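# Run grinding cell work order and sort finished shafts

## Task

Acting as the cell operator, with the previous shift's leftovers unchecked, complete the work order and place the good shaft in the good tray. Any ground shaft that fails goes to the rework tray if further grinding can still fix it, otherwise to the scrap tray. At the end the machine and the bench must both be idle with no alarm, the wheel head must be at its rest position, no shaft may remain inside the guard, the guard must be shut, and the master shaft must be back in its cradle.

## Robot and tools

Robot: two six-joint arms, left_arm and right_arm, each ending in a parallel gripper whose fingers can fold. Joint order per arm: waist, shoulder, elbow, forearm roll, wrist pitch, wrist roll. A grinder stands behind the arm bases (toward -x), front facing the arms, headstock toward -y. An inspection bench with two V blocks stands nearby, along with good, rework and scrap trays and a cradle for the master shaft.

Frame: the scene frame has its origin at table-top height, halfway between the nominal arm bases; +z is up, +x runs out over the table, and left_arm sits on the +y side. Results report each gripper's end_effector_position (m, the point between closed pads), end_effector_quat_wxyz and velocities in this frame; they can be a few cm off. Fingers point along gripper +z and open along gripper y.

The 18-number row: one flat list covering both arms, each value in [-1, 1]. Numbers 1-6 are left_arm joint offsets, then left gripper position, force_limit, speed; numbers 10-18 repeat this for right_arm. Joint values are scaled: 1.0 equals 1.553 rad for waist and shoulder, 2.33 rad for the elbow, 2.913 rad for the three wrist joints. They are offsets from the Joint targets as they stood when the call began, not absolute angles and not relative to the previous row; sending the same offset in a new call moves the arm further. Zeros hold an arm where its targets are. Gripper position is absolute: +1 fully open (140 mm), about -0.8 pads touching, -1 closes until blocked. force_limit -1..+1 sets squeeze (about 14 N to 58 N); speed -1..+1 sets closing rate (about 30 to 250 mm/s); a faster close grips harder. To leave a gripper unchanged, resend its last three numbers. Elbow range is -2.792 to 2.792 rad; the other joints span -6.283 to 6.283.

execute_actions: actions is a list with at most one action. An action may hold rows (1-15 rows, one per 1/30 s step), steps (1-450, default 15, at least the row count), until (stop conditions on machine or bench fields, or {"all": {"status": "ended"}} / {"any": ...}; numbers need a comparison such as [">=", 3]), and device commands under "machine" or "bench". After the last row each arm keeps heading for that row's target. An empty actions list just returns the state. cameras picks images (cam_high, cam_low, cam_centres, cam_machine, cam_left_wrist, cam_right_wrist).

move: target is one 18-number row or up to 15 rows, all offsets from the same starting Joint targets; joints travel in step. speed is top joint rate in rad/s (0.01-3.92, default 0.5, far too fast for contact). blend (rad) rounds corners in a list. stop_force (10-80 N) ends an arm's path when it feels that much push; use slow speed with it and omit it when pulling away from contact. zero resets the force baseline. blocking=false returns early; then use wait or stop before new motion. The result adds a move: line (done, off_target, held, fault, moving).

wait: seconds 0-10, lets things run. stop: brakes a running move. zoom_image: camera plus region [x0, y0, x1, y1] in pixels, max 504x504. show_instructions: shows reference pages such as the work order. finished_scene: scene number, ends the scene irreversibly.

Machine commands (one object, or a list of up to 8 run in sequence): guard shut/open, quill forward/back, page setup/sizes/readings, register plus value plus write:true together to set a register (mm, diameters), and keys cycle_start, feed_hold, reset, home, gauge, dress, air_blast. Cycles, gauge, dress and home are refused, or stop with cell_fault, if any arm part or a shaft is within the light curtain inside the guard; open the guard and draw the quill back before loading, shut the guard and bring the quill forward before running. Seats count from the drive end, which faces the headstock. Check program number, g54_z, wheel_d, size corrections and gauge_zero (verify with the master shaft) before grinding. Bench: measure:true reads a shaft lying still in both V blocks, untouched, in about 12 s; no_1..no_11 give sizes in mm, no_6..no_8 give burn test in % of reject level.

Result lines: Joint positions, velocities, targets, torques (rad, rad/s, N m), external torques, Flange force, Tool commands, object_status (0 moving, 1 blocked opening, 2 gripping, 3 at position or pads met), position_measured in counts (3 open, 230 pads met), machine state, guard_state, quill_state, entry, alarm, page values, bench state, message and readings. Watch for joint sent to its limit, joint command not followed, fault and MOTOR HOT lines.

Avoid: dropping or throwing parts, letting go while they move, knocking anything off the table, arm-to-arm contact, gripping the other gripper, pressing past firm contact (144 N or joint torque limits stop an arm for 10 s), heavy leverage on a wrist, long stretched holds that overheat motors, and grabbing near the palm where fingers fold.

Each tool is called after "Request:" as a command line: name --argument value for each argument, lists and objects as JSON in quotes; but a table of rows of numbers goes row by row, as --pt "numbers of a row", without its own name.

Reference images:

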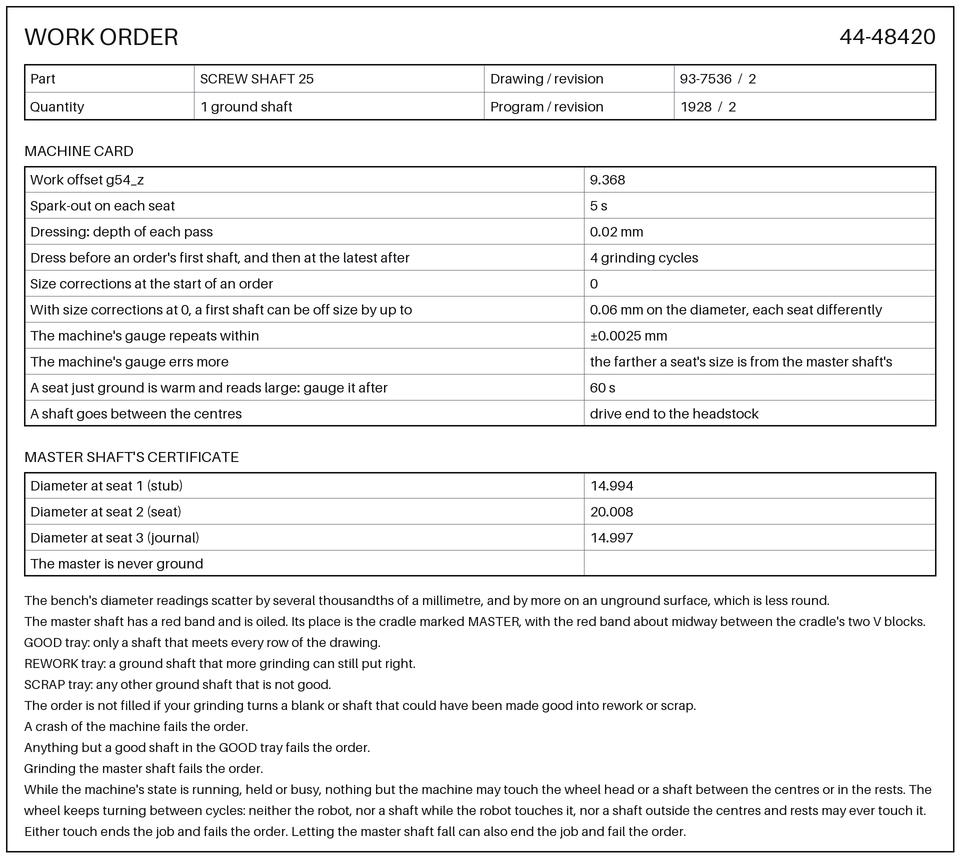

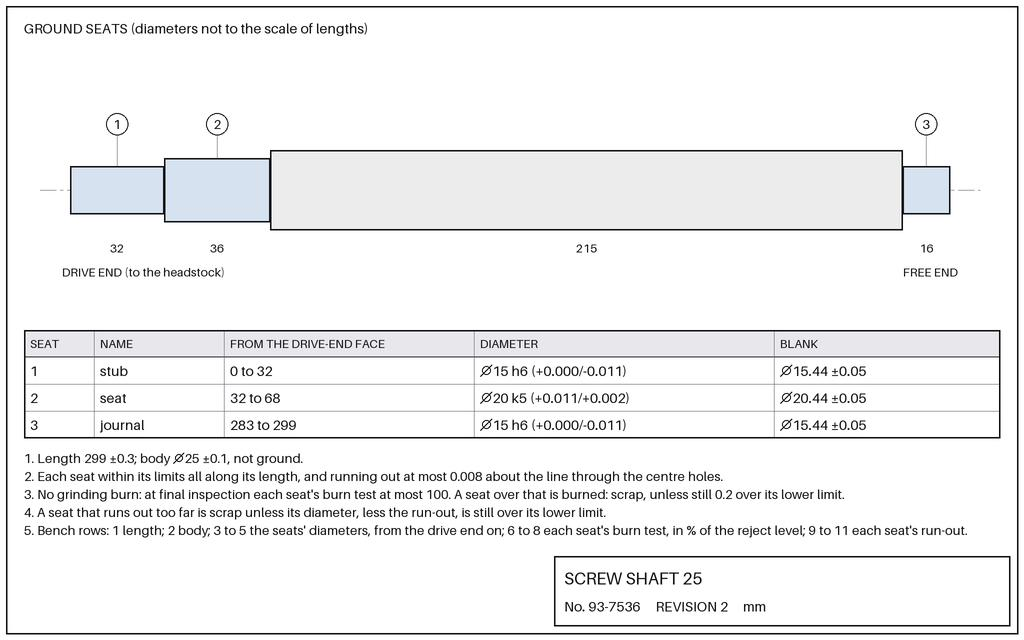

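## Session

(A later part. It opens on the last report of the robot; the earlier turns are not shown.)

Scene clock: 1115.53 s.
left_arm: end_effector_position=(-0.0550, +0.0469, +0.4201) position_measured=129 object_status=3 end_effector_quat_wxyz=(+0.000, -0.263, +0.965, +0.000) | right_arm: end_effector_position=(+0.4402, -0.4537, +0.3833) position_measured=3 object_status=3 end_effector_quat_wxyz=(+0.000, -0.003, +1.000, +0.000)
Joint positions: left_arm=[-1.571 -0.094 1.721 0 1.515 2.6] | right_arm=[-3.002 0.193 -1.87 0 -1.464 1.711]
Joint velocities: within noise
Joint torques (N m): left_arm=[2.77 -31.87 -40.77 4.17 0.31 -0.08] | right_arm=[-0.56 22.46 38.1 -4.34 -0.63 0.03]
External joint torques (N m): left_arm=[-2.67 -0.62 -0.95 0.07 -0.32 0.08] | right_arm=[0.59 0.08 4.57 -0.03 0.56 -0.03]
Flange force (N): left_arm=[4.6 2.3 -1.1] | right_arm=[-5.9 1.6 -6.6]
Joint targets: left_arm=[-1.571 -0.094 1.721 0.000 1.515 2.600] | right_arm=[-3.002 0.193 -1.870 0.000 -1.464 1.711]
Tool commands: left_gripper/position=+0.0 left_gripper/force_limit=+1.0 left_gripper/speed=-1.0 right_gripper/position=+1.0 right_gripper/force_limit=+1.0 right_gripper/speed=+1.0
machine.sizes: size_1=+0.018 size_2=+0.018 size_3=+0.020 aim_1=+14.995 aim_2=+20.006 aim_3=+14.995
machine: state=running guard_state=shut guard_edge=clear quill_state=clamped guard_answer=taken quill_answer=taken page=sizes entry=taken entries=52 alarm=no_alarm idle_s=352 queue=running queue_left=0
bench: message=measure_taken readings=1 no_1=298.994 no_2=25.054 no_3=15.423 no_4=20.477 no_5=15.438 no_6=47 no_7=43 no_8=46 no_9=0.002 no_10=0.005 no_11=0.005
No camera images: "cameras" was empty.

Request:
execute_actions --actions '[{"steps":450,"until":{"machine":{"state":["!=","running"]}}}]' --cameras '[]'

Request:
execute_actions --actions '[{"steps":450,"until":{"machine":{"state":["!=","running"]}}}]' --cameras '[]'

Request:
execute_actions --actions '[{"steps":450,"machine":{"page":"readings"},"until":{"machine":{"state":["!=","running"]}}}]' --cameras '[]'

Scene clock: 1134.13 s.
left_arm: end_effector_position=(-0.0550, +0.0469, +0.4201) position_measured=129 object_status=3 end_effector_quat_wxyz=(+0.000, -0.263, +0.965, +0.000) | right_arm: end_effector_position=(+0.4402, -0.4537, +0.3833) position_measured=3 object_status=3 end_effector_quat_wxyz=(+0.000, -0.003, +1.000, +0.000)
Joint positions: left_arm=[-1.571 -0.094 1.721 0 1.515 2.6] | right_arm=[-3.002 0.193 -1.87 0 -1.464 1.711]
Joint velocities: within noise
Joint torques (N m): left_arm=[3.04 -31.43 -40.9 4.21 0.31 -0.08] | right_arm=[-0.33 22.56 38.2 -4.31 -0.61 0.08]
External joint torques (N m): left_arm=[-2.96 -0.83 -0.81 0.02 -0.34 0.08] | right_arm=[0.3 0.36 4.54 -0.07 0.54 -0.08]
Flange force (N): left_arm=[4.9 3.1 -0.9] | right_arm=[-5.5 0.8 -6.6]
Joint targets: left_arm=[-1.571 -0.094 1.721 0.000 1.515 2.600] | right_arm=[-3.002 0.193 -1.870 0.000 -1.464 1.711]
Tool commands: left_gripper/position=+0.0 left_gripper/force_limit=+1.0 left_gripper/speed=-1.0 right_gripper/position=+1.0 right_gripper/force_limit=+1.0 right_gripper/speed=+1.0
machine.sizes: size_1=+0.018 size_2=+0.018 size_3=+0.020 aim_1=+14.995 aim_2=+20.006 aim_3=+14.995
machine: state=running guard_state=shut guard_edge=clear quill_state=clamped guard_answer=taken quill_answer=taken page=sizes entry=taken entries=52 alarm=no_alarm idle_s=371 queue=running queue_left=0
bench: message=measure_taken readings=1 no_1=298.994 no_2=25.054 no_3=15.423 no_4=20.477 no_5=15.438 no_6=47 no_7=43 no_8=46 no_9=0.002 no_10=0.005 no_11=0.005
No camera images: "cameras" was empty.

Scene clock: 1149.33 s.
left_arm: end_effector_position=(-0.0550, +0.0469, +0.4201) position_measured=129 object_status=3 end_effector_quat_wxyz=(+0.000, -0.263, +0.965, +0.000) | right_arm: end_effector_position=(+0.4402, -0.4537, +0.3833) position_measured=3 object_status=3 end_effector_quat_wxyz=(+0.000, -0.003, +1.000, +0.000)
Joint positions: left_arm=[-1.571 -0.094 1.721 0 1.515 2.6] | right_arm=[-3.002 0.193 -1.87 0 -1.464 1.711]
Joint velocities: within noise
Joint torques (N m): left_arm=[3.24 -31.41 -40.76 4.24 0.27 -0.1] | right_arm=[-0.55 22.26 38.18 -4.32 -0.65 0.02]
External joint torques (N m): left_arm=[-3.27 -0.86 -0.84 -0.02 -0.29 0.1] | right_arm=[0.56 0.38 4.53 -0.05 0.59 -0.02]
Flange force (N): left_arm=[5.4 3.4 -1.0] | right_arm=[-5.4 1.6 -6.5]
Joint targets: left_arm=[-1.571 -0.094 1.721 0.000 1.515 2.600] | right_arm=[-3.002 0.193 -1.870 0.000 -1.464 1.711]
Tool commands: left_gripper/position=+0.0 left_gripper/force_limit=+1.0 left_gripper/speed=-1.0 right_gripper/position=+1.0 right_gripper/force_limit=+1.0 right_gripper/speed=+1.0
machine.sizes: size_1=+0.018 size_2=+0.018 size_3=+0.020 aim_1=+14.995 aim_2=+20.006 aim_3=+14.995
machine: state=running guard_state=shut guard_edge=clear quill_state=clamped guard_answer=taken quill_answer=taken page=sizes entry=taken entries=52 alarm=no_alarm idle_s=386 queue=running queue_left=0
bench: message=measure_taken readings=1 no_1=298.994 no_2=25.054 no_3=15.423 no_4=20.477 no_5=15.438 no_6=47 no_7=43 no_8=46 no_9=0.002 no_10=0.005 no_11=0.005
No camera images: "cameras" was empty.

Scene clock: 1164.53 s.
left_arm: end_effector_position=(-0.0550, +0.0469, +0.4201) position_measured=129 object_status=3 end_effector_quat_wxyz=(+0.000, -0.263, +0.965, +0.000) | right_arm: end_effector_position=(+0.4402, -0.4537, +0.3833) position_measured=3 object_status=3 end_effector_quat_wxyz=(+0.000, -0.003, +1.000, +0.000)
Joint positions: left_arm=[-1.571 -0.094 1.721 0 1.515 2.6] | right_arm=[-3.002 0.193 -1.87 0 -1.464 1.711]
Joint velocities: within noise
Joint torques (N m): left_arm=[3.07 -31.35 -40.7 4.21 0.35 -0.07] | right_arm=[-0.17 22.41 38.19 -4.29 -0.65 0.1]
External joint torques (N m): left_arm=[-2.98 -1.07 -1 0.02 -0.37 0.07] | right_arm=[0.19 0.2 4.52 -0.08 0.59 -0.1]
Flange force (N): left_arm=[4.9 3.2 -1.1] | right_arm=[-5.8 0.6 -6.4]
Joint targets: left_arm=[-1.571 -0.094 1.721 0.000 1.515 2.600] | right_arm=[-3.002 0.193 -1.870 0.000 -1.464 1.711]
Tool commands: left_gripper/position=+0.0 left_gripper/force_limit=+1.0 left_gripper/speed=-1.0 right_gripper/position=+1.0 right_gripper/force_limit=+1.0 right_gripper/speed=+1.0
machine.readings: gauge_d=+15.057 gauge_d_1=+0.000 gauge_d_2=+0.000 gauge_d_3=+0.000 pos_x=+0.000 pos_z=+156.381 load_peak=+2.9 cycles=+1
machine: state=running guard_state=shut guard_edge=clear quill_state=clamped guard_answer=taken quill_answer=taken page=readings entry=taken entries=52 alarm=no_alarm idle_s=401 queue=done queue_left=0
bench: message=measure_taken readings=1 no_1=298.994 no_2=25.054 no_3=15.423 no_4=20.477 no_5=15.438 no_6=47 no_7=43 no_8=46 no_9=0.002 no_10=0.005 no_11=0.005
No camera images: "cameras" was empty.

Request:
execute_actions --actions '[{"steps":450,"machine":{"page":"readings"},"until":{"machine":{"state":["!=","running"]}}}]' --cameras '[]'

Request:
wait --seconds 10 --cameras '[]'

Request:
wait --seconds 10 --cameras '[]'

Request:
wait --seconds 10 --cameras '[]'

Request:
wait --seconds 10 --cameras '[]'

Request:
wait --seconds 10 --cameras '[]'

Request:
wait --seconds 10 --cameras '[]'

Request:
execute_actions --actions '[{"machine":[{"register":"gauge_at","value":1,"write":true,"gauge":true},{"register":"gauge_at","value":2,"write":true,"gauge":true},{"register":"gauge_at","value":3,"write":true,"gauge":true}],"steps":450,"until":{"machine":{"queue":"done"}}}]' --cameras '[]'

Request:
execute_actions --actions '[{"machine":[{"register":"gauge_at","value":1,"write":true,"gauge":true},{"register":"gauge_at","value":2,"write":true,"gauge":true},{"register":"gauge_at","value":3,"write":true,"gauge":true}],"steps":450,"until":{"machine":{"queue":"done"}}}]' --cameras '[]'

Request:
execute_actions --actions '[{"machine":[{"register":"gauge_at","value":1,"write":true,"gauge":true},{"register":"gauge_at","value":2,"write":true,"gauge":true},{"register":"gauge_at","value":3,"write":true,"gauge":true}],"steps":450,"until":{"machine":{"queue":"done"}}}]' --cameras '[]'

Scene clock: 1176.27 s.
left_arm: end_effector_position=(-0.0550, +0.0469, +0.4201) position_measured=129 object_status=3 end_effector_quat_wxyz=(+0.000, -0.263, +0.965, +0.000) | right_arm: end_effector_position=(+0.4402, -0.4537, +0.3833) position_measured=3 object_status=3 end_effector_quat_wxyz=(+0.000, -0.003, +1.000, +0.000)
Joint positions: left_arm=[-1.571 -0.094 1.721 0 1.515 2.6] | right_arm=[-3.002 0.193 -1.87 0 -1.464 1.711]
Joint velocities: within noise
Joint torques (N m): left_arm=[2.58 -31.71 -40.57 4.18 0.3 -0.07] | right_arm=[-0.27 22.49 38.02 -4.34 -0.61 0]
External joint torques (N m): left_arm=[-2.69 -0.51 -1.01 0.03 -0.31 0.07] | right_arm=[0.33 -0.16 4.63 -0.03 0.55 0]
Flange force (N): left_arm=[4.8 2.1 -1.2] | right_arm=[-6.5 1.1 -6.6]
Joint targets: left_arm=[-1.571 -0.094 1.721 0.000 1.515 2.600] | right_arm=[-3.002 0.193 -1.870 0.000 -1.464 1.711]
Tool commands: left_gripper/position=+0.0 left_gripper/force_limit=+1.0 left_gripper/speed=-1.0 right_gripper/position=+1.0 right_gripper/force_limit=+1.0 right_gripper/speed=+1.0
machine.readings: gauge_d=+15.057 gauge_d_1=+0.000 gauge_d_2=+0.000 gauge_d_3=+0.000 pos_x=+0.000 pos_z=+0.000 load_peak=+2.9 cycles=+2
machine: state=done guard_state=shut guard_edge=clear quill_state=clamped guard_answer=taken quill_answer=taken page=readings entry=taken entries=52 alarm=no_alarm idle_s=10 queue=done queue_left=0
bench: message=measure_taken readings=1 no_1=298.994 no_2=25.054 no_3=15.423 no_4=20.477 no_5=15.438 no_6=47 no_7=43 no_8=46 no_9=0.002 no_10=0.005 no_11=0.005
No camera images: "cameras" was empty.

Scene clock: 1186.27 s.
left_arm: end_effector_position=(-0.0550, +0.0469, +0.4201) position_measured=129 object_status=3 end_effector_quat_wxyz=(+0.000, -0.263, +0.965, +0.000) | right_arm: end_effector_position=(+0.4402, -0.4537, +0.3833) position_measured=3 object_status=3 end_effector_quat_wxyz=(+0.000, -0.003, +1.000, +0.000)
Joint positions: left_arm=[-1.571 -0.094 1.721 0 1.515 2.6] | right_arm=[-3.002 0.193 -1.87 0 -1.464 1.711]
Joint velocities: within noise
Joint torques (N m): left_arm=[2.73 -31.31 -40.6 4.2 0.29 -0.09] | right_arm=[-0.25 22.26 38.11 -4.3 -0.69 0.07]
External joint torques (N m): left_arm=[-2.67 -0.96 -1.07 0.02 -0.32 0.09] | right_arm=[0.33 -0.06 4.47 -0.06 0.64 -0.07]
Flange force (N): left_arm=[4.4 2.6 -1.3] | right_arm=[-6.2 1.0 -6.2]
Joint targets: left_arm=[-1.571 -0.094 1.721 0.000 1.515 2.600] | right_arm=[-3.002 0.193 -1.870 0.000 -1.464 1.711]
Tool commands: left_gripper/position=+0.0 left_gripper/force_limit=+1.0 left_gripper/speed=-1.0 right_gripper/position=+1.0 right_gripper/force_limit=+1.0 right_gripper/speed=+1.0
machine.readings: gauge_d=+15.057 gauge_d_1=+0.000 gauge_d_2=+0.000 gauge_d_3=+0.000 pos_x=+0.000 pos_z=+0.000 load_peak=+2.9 cycles=+2
machine: state=done guard_state=shut guard_edge=clear quill_state=clamped guard_answer=taken quill_answer=taken page=readings entry=taken entries=52 alarm=no_alarm idle_s=20 queue=done queue_left=0
bench: message=measure_taken readings=1 no_1=298.994 no_2=25.054 no_3=15.423 no_4=20.477 no_5=15.438 no_6=47 no_7=43 no_8=46 no_9=0.002 no_10=0.005 no_11=0.005
wait: 10.00 s
No camera images: "cameras" was empty.

Scene clock: 1196.27 s.
left_arm: end_effector_position=(-0.0550, +0.0469, +0.4201) position_measured=129 object_status=3 end_effector_quat_wxyz=(+0.000, -0.263, +0.965, +0.000) | right_arm: end_effector_position=(+0.4402, -0.4537, +0.3833) position_measured=3 object_status=3 end_effector_quat_wxyz=(+0.000, -0.003, +1.000, +0.000)
Joint positions: left_arm=[-1.571 -0.094 1.721 0 1.515 2.6] | right_arm=[-3.002 0.193 -1.87 0 -1.464 1.711]
Joint velocities: within noise
Joint torques (N m): left_arm=[2.74 -31.83 -40.65 4.16 0.32 -0.04] | right_arm=[-0.09 22.48 38.01 -4.35 -0.64 0.08]
External joint torques (N m): left_arm=[-2.77 -0.44 -1.02 0.06 -0.35 0.04] | right_arm=[0.12 -0.07 4.59 -0.01 0.58 -0.08]
Flange force (N): left_arm=[5.1 2.1 -1.2] | right_arm=[-6.4 0.5 -6.5]
Joint targets: left_arm=[-1.571 -0.094 1.721 0.000 1.515 2.600] | right_arm=[-3.002 0.193 -1.870 0.000 -1.464 1.711]
Tool commands: left_gripper/position=+0.0 left_gripper/force_limit=+1.0 left_gripper/speed=-1.0 right_gripper/position=+1.0 right_gripper/force_limit=+1.0 right_gripper/speed=+1.0
machine.readings: gauge_d=+15.057 gauge_d_1=+0.000 gauge_d_2=+0.000 gauge_d_3=+0.000 pos_x=+0.000 pos_z=+0.000 load_peak=+2.9 cycles=+2
machine: state=done guard_state=shut guard_edge=clear quill_state=clamped guard_answer=taken quill_answer=taken page=readings entry=taken entries=52 alarm=no_alarm idle_s=29 queue=done queue_left=0
bench: message=measure_taken readings=1 no_1=298.994 no_2=25.054 no_3=15.423 no_4=20.477 no_5=15.438 no_6=47 no_7=43 no_8=46 no_9=0.002 no_10=0.005 no_11=0.005
wait: 10.00 s
No camera images: "cameras" was empty.

Scene clock: 1206.27 s.
left_arm: end_effector_position=(-0.0550, +0.0469, +0.4201) position_measured=129 object_status=3 end_effector_quat_wxyz=(+0.000, -0.263, +0.965, +0.000) | right_arm: end_effector_position=(+0.4402, -0.4537, +0.3833) position_measured=3 object_status=3 end_effector_quat_wxyz=(+0.000, -0.003, +1.000, +0.000)
Joint positions: left_arm=[-1.571 -0.094 1.721 0 1.515 2.6] | right_arm=[-3.002 0.193 -1.87 0 -1.464 1.711]
Joint velocities: within noise
Joint torques (N m): left_arm=[2.63 -31.41 -40.78 4.22 0.28 -0.08] | right_arm=[-0.24 22.16 38.07 -4.3 -0.69 0.07]
External joint torques (N m): left_arm=[-2.52 -0.9 -0.87 0.01 -0.3 0.08] | right_arm=[0.28 0.29 4.6 -0.06 0.64 -0.07]
Flange force (N): left_arm=[4.1 2.6 -1.0] | right_arm=[-5.8 0.8 -6.5]
Joint targets: left_arm=[-1.571 -0.094 1.721 0.000 1.515 2.600] | right_arm=[-3.002 0.193 -1.870 0.000 -1.464 1.711]
Tool commands: left_gripper/position=+0.0 left_gripper/force_limit=+1.0 left_gripper/speed=-1.0 right_gripper/position=+1.0 right_gripper/force_limit=+1.0 right_gripper/speed=+1.0
machine.readings: gauge_d=+15.057 gauge_d_1=+0.000 gauge_d_2=+0.000 gauge_d_3=+0.000 pos_x=+0.000 pos_z=+0.000 load_peak=+2.9 cycles=+2
machine: state=done guard_state=shut guard_edge=clear quill_state=clamped guard_answer=taken quill_answer=taken page=readings entry=taken entries=52 alarm=no_alarm idle_s=39 queue=done queue_left=0
bench: message=measure_taken readings=1 no_1=298.994 no_2=25.054 no_3=15.423 no_4=20.477 no_5=15.438 no_6=47 no_7=43 no_8=46 no_9=0.002 no_10=0.005 no_11=0.005
wait: 10.00 s
No camera images: "cameras" was empty.

Scene clock: 1216.27 s.
left_arm: end_effector_position=(-0.0550, +0.0469, +0.4201) position_measured=129 object_status=3 end_effector_quat_wxyz=(+0.000, -0.263, +0.965, +0.000) | right_arm: end_effector_position=(+0.4402, -0.4537, +0.3833) position_measured=3 object_status=3 end_effector_quat_wxyz=(+0.000, -0.003, +1.000, +0.000)
Joint positions: left_arm=[-1.571 -0.094 1.721 0 1.515 2.6] | right_arm=[-3.002 0.193 -1.87 0 -1.464 1.711]
Joint velocities: within noise
Joint torques (N m): left_arm=[3.08 -31.91 -40.63 4.18 0.31 -0.04] | right_arm=[-0.53 22.28 38.16 -4.36 -0.63 0.11]
External joint torques (N m): left_arm=[-3.02 -0.53 -1.01 0.05 -0.33 0.04] | right_arm=[0.5 0.6 4.55 -0.01 0.57 -0.11]
Flange force (N): left_arm=[5.4 2.5 -1.2] | right_arm=[-5.1 1.2 -6.6]
Joint targets: left_arm=[-1.571 -0.094 1.721 0.000 1.515 2.600] | right_arm=[-3.002 0.193 -1.870 0.000 -1.464 1.711]
Tool commands: left_gripper/position=+0.0 left_gripper/force_limit=+1.0 left_gripper/speed=-1.0 right_gripper/position=+1.0 right_gripper/force_limit=+1.0 right_gripper/speed=+1.0
machine.readings: gauge_d=+15.057 gauge_d_1=+0.000 gauge_d_2=+0.000 gauge_d_3=+0.000 pos_x=+0.000 pos_z=+0.000 load_peak=+2.9 cycles=+2
machine: state=done guard_state=shut guard_edge=clear quill_state=clamped guard_answer=taken quill_answer=taken page=readings entry=taken entries=52 alarm=no_alarm idle_s=49 queue=done queue_left=0
bench: message=measure_taken readings=1 no_1=298.994 no_2=25.054 no_3=15.423 no_4=20.477 no_5=15.438 no_6=47 no_7=43 no_8=46 no_9=0.002 no_10=0.005 no_11=0.005
wait: 10.00 s
No camera images: "cameras" was empty.

Scene clock: 1226.27 s.
left_arm: end_effector_position=(-0.0550, +0.0469, +0.4201) position_measured=129 object_status=3 end_effector_quat_wxyz=(+0.000, -0.263, +0.965, +0.000) | right_arm: end_effector_position=(+0.4402, -0.4537, +0.3833) position_measured=3 object_status=3 end_effector_quat_wxyz=(+0.000, -0.003, +1.000, +0.000)
Joint positions: left_arm=[-1.571 -0.094 1.721 0 1.515 2.6] | right_arm=[-3.002 0.193 -1.87 0 -1.464 1.711]
Joint velocities: within noise
Joint torques (N m): left_arm=[2.8 -31.79 -40.83 4.23 0.31 -0.05] | right_arm=[-0.35 22.52 38.13 -4.31 -0.59 0.1]
External joint torques (N m): left_arm=[-2.74 -0.81 -0.88 -0.01 -0.32 0.05] | right_arm=[0.4 -0.19 4.49 -0.05 0.54 -0.1]
Flange force (N): left_arm=[4.6 2.8 -1.0] | right_arm=[-6.4 1.1 -6.4]
Joint targets: left_arm=[-1.571 -0.094 1.721 0.000 1.515 2.600] | right_arm=[-3.002 0.193 -1.870 0.000 -1.464 1.711]
Tool commands: left_gripper/position=+0.0 left_gripper/force_limit=+1.0 left_gripper/speed=-1.0 right_gripper/position=+1.0 right_gripper/force_limit=+1.0 right_gripper/speed=+1.0
machine.readings: gauge_d=+15.057 gauge_d_1=+0.000 gauge_d_2=+0.000 gauge_d_3=+0.000 pos_x=+0.000 pos_z=+0.000 load_peak=+2.9 cycles=+2
machine: state=done guard_state=shut guard_edge=clear quill_state=clamped guard_answer=taken quill_answer=taken page=readings entry=taken entries=52 alarm=no_alarm idle_s=59 queue=done queue_left=0
bench: message=measure_taken readings=1 no_1=298.994 no_2=25.054 no_3=15.423 no_4=20.477 no_5=15.438 no_6=47 no_7=43 no_8=46 no_9=0.002 no_10=0.005 no_11=0.005
wait: 10.00 s
No camera images: "cameras" was empty.

Scene clock: 1236.27 s.
left_arm: end_effector_position=(-0.0550, +0.0469, +0.4201) position_measured=129 object_status=3 end_effector_quat_wxyz=(+0.000, -0.263, +0.965, +0.000) | right_arm: end_effector_position=(+0.4402, -0.4537, +0.3833) position_measured=3 object_status=3 end_effector_quat_wxyz=(+0.000, -0.003, +1.000, +0.000)
Joint positions: left_arm=[-1.571 -0.094 1.721 0 1.515 2.6] | right_arm=[-3.002 0.193 -1.87 0 -1.464 1.711]
Joint velocities: within noise
Joint torques (N m): left_arm=[2.69 -31.58 -40.8 4.19 0.29 -0.08] | right_arm=[-0.61 22.99 37.91 -4.37 -0.62 0.06]
External joint torques (N m): left_arm=[-2.57 -0.78 -0.84 0.05 -0.31 0.08] | right_arm=[0.57 0.02 4.9 -0.01 0.56 -0.06]
Flange force (N): left_arm=[4.3 2.6 -0.9] | right_arm=[-6.5 1.5 -7.1]
Joint targets: left_arm=[-1.571 -0.094 1.721 0.000 1.515 2.600] | right_arm=[-3.002 0.193 -1.870 0.000 -1.464 1.711]
Tool commands: left_gripper/position=+0.0 left_gripper/force_limit=+1.0 left_gripper/speed=-1.0 right_gripper/position=+1.0 right_gripper/force_limit=+1.0 right_gripper/speed=+1.0
machine.readings: gauge_d=+15.057 gauge_d_1=+0.000 gauge_d_2=+0.000 gauge_d_3=+0.000 pos_x=+0.000 pos_z=+0.000 load_peak=+2.9 cycles=+2
machine: state=done guard_state=shut guard_edge=clear quill_state=clamped guard_answer=taken quill_answer=taken page=readings entry=taken entries=52 alarm=no_alarm idle_s=69 queue=done queue_left=0
bench: message=measure_taken readings=1 no_1=298.994 no_2=25.054 no_3=15.423 no_4=20.477 no_5=15.438 no_6=47 no_7=43 no_8=46 no_9=0.002 no_10=0.005 no_11=0.005
wait: 10.00 s
No camera images: "cameras" was empty.

Scene clock: 1248.60 s.
left_arm: end_effector_position=(-0.0550, +0.0469, +0.4201) position_measured=129 object_status=3 end_effector_quat_wxyz=(+0.000, -0.263, +0.965, +0.000) | right_arm: end_effector_position=(+0.4402, -0.4537, +0.3833) position_measured=3 object_status=3 end_effector_quat_wxyz=(+0.000, -0.003, +1.000, +0.000)
Joint positions: left_arm=[-1.571 -0.094 1.721 0 1.515 2.6] | right_arm=[-3.002 0.193 -1.87 0 -1.464 1.711]
Joint velocities: within noise
Joint torques (N m): left_arm=[3.06 -31.67 -40.73 4.2 0.34 -0.07] | right_arm=[-0.66 22.39 38.04 -4.29 -0.64 0.1]
External joint torques (N m): left_arm=[-2.99 -0.31 -0.81 0.03 -0.36 0.07] | right_arm=[0.73 -0.1 4.57 -0.08 0.58 -0.1]
Flange force (N): left_arm=[5.3 2.4 -0.8] | right_arm=[-6.2 1.8 -6.5]
Joint targets: left_arm=[-1.571 -0.094 1.721 0.000 1.515 2.600] | right_arm=[-3.002 0.193 -1.870 0.000 -1.464 1.711]
Tool commands: left_gripper/position=+0.0 left_gripper/force_limit=+1.0 left_gripper/speed=-1.0 right_gripper/position=+1.0 right_gripper/force_limit=+1.0 right_gripper/speed=+1.0
machine.readings: gauge_d=+15.001 gauge_d_1=+15.000 gauge_d_2=+20.011 gauge_d_3=+15.001 pos_x=+0.000 pos_z=+0.000 load_peak=+2.9 cycles=+2
machine: state=done guard_state=shut guard_edge=clear quill_state=clamped guard_answer=taken quill_answer=taken page=readings entry=taken entries=58 alarm=no_alarm idle_s=81 queue=done queue_left=0
bench: message=measure_taken readings=1 no_1=298.994 no_2=25.054 no_3=15.423 no_4=20.477 no_5=15.438 no_6=47 no_7=43 no_8=46 no_9=0.002 no_10=0.005 no_11=0.005
No camera images: "cameras" was empty.

Scene clock: 1260.93 s.
left_arm: end_effector_position=(-0.0550, +0.0469, +0.4201) position_measured=129 object_status=3 end_effector_quat_wxyz=(+0.000, -0.263, +0.965, +0.000) | right_arm: end_effector_position=(+0.4402, -0.4537, +0.3833) position_measured=3 object_status=3 end_effector_quat_wxyz=(+0.000, -0.003, +1.000, +0.000)
Joint positions: left_arm=[-1.571 -0.094 1.721 0 1.515 2.6] | right_arm=[-3.002 0.193 -1.87 0 -1.464 1.711]
Joint velocities: within noise
Joint torques (N m): left_arm=[2.73 -31.8 -40.84 4.19 0.27 -0.08] | right_arm=[-0.53 22.59 38.07 -4.29 -0.74 0.07]
External joint torques (N m): left_arm=[-2.78 -0.38 -0.78 0.03 -0.29 0.08] | right_arm=[0.55 0 4.6 -0.08 0.68 -0.07]
Flange force (N): left_arm=[4.9 2.3 -0.8] | right_arm=[-6.2 1.5 -6.4]
Joint targets: left_arm=[-1.571 -0.094 1.721 0.000 1.515 2.600] | right_arm=[-3.002 0.193 -1.870 0.000 -1.464 1.711]
Tool commands: left_gripper/position=+0.0 left_gripper/force_limit=+1.0 left_gripper/speed=-1.0 right_gripper/position=+1.0 right_gripper/force_limit=+1.0 right_gripper/speed=+1.0
machine.readings: gauge_d=+15.000 gauge_d_1=+15.000 gauge_d_2=+20.011 gauge_d_3=+15.000 pos_x=+0.000 pos_z=+0.000 load_peak=+2.9 cycles=+2
machine: state=done guard_state=shut guard_edge=clear quill_state=clamped guard_answer=taken quill_answer=taken page=readings entry=taken entries=64 alarm=no_alarm idle_s=93 queue=done queue_left=0
bench: message=measure_taken readings=1 no_1=298.994 no_2=25.054 no_3=15.423 no_4=20.477 no_5=15.438 no_6=47 no_7=43 no_8=46 no_9=0.002 no_10=0.005 no_11=0.005
No camera images: "cameras" was empty.

Scene clock: 1273.27 s.
left_arm: end_effector_position=(-0.0550, +0.0469, +0.4201) position_measured=129 object_status=3 end_effector_quat_wxyz=(+0.000, -0.263, +0.965, +0.000) | right_arm: end_effector_position=(+0.4402, -0.4537, +0.3833) position_measured=3 object_status=3 end_effector_quat_wxyz=(+0.000, -0.003, +1.000, +0.000)
Joint positions: left_arm=[-1.571 -0.094 1.721 0 1.515 2.6] | right_arm=[-3.002 0.193 -1.87 0 -1.464 1.711]
Joint velocities: within noise
Joint torques (N m): left_arm=[3.02 -31.75 -40.93 4.17 0.33 -0.07] | right_arm=[-0.57 22.49 37.92 -4.34 -0.61 0.05]
External joint torques (N m): left_arm=[-3.05 -0.64 -0.9 0.07 -0.35 0.07] | right_arm=[0.56 0.26 4.79 -0.03 0.55 -0.04]
Flange force (N): left_arm=[5.3 2.8 -1.0] | right_arm=[-5.9 1.5 -7.0]
Joint targets: left_arm=[-1.571 -0.094 1.721 0.000 1.515 2.600] | right_arm=[-3.002 0.193 -1.870 0.000 -1.464 1.711]
Tool commands: left_gripper/position=+0.0 left_gripper/force_limit=+1.0 left_gripper/speed=-1.0 right_gripper/position=+1.0 right_gripper/force_limit=+1.0 right_gripper/speed=+1.0
machine.readings: gauge_d=+15.001 gauge_d_1=+15.000 gauge_d_2=+20.011 gauge_d_3=+15.001 pos_x=+0.000 pos_z=+0.000 load_peak=+2.9 cycles=+2
machine: state=done guard_state=shut guard_edge=clear quill_state=clamped guard_answer=taken quill_answer=taken page=readings entry=taken entries=70 alarm=no_alarm idle_s=106 queue=done queue_left=0
bench: message=measure_taken readings=1 no_1=298.994 no_2=25.054 no_3=15.423 no_4=20.477 no_5=15.438 no_6=47 no_7=43 no_8=46 no_9=0.002 no_10=0.005 no_11=0.005
No camera images: "cameras" was empty.


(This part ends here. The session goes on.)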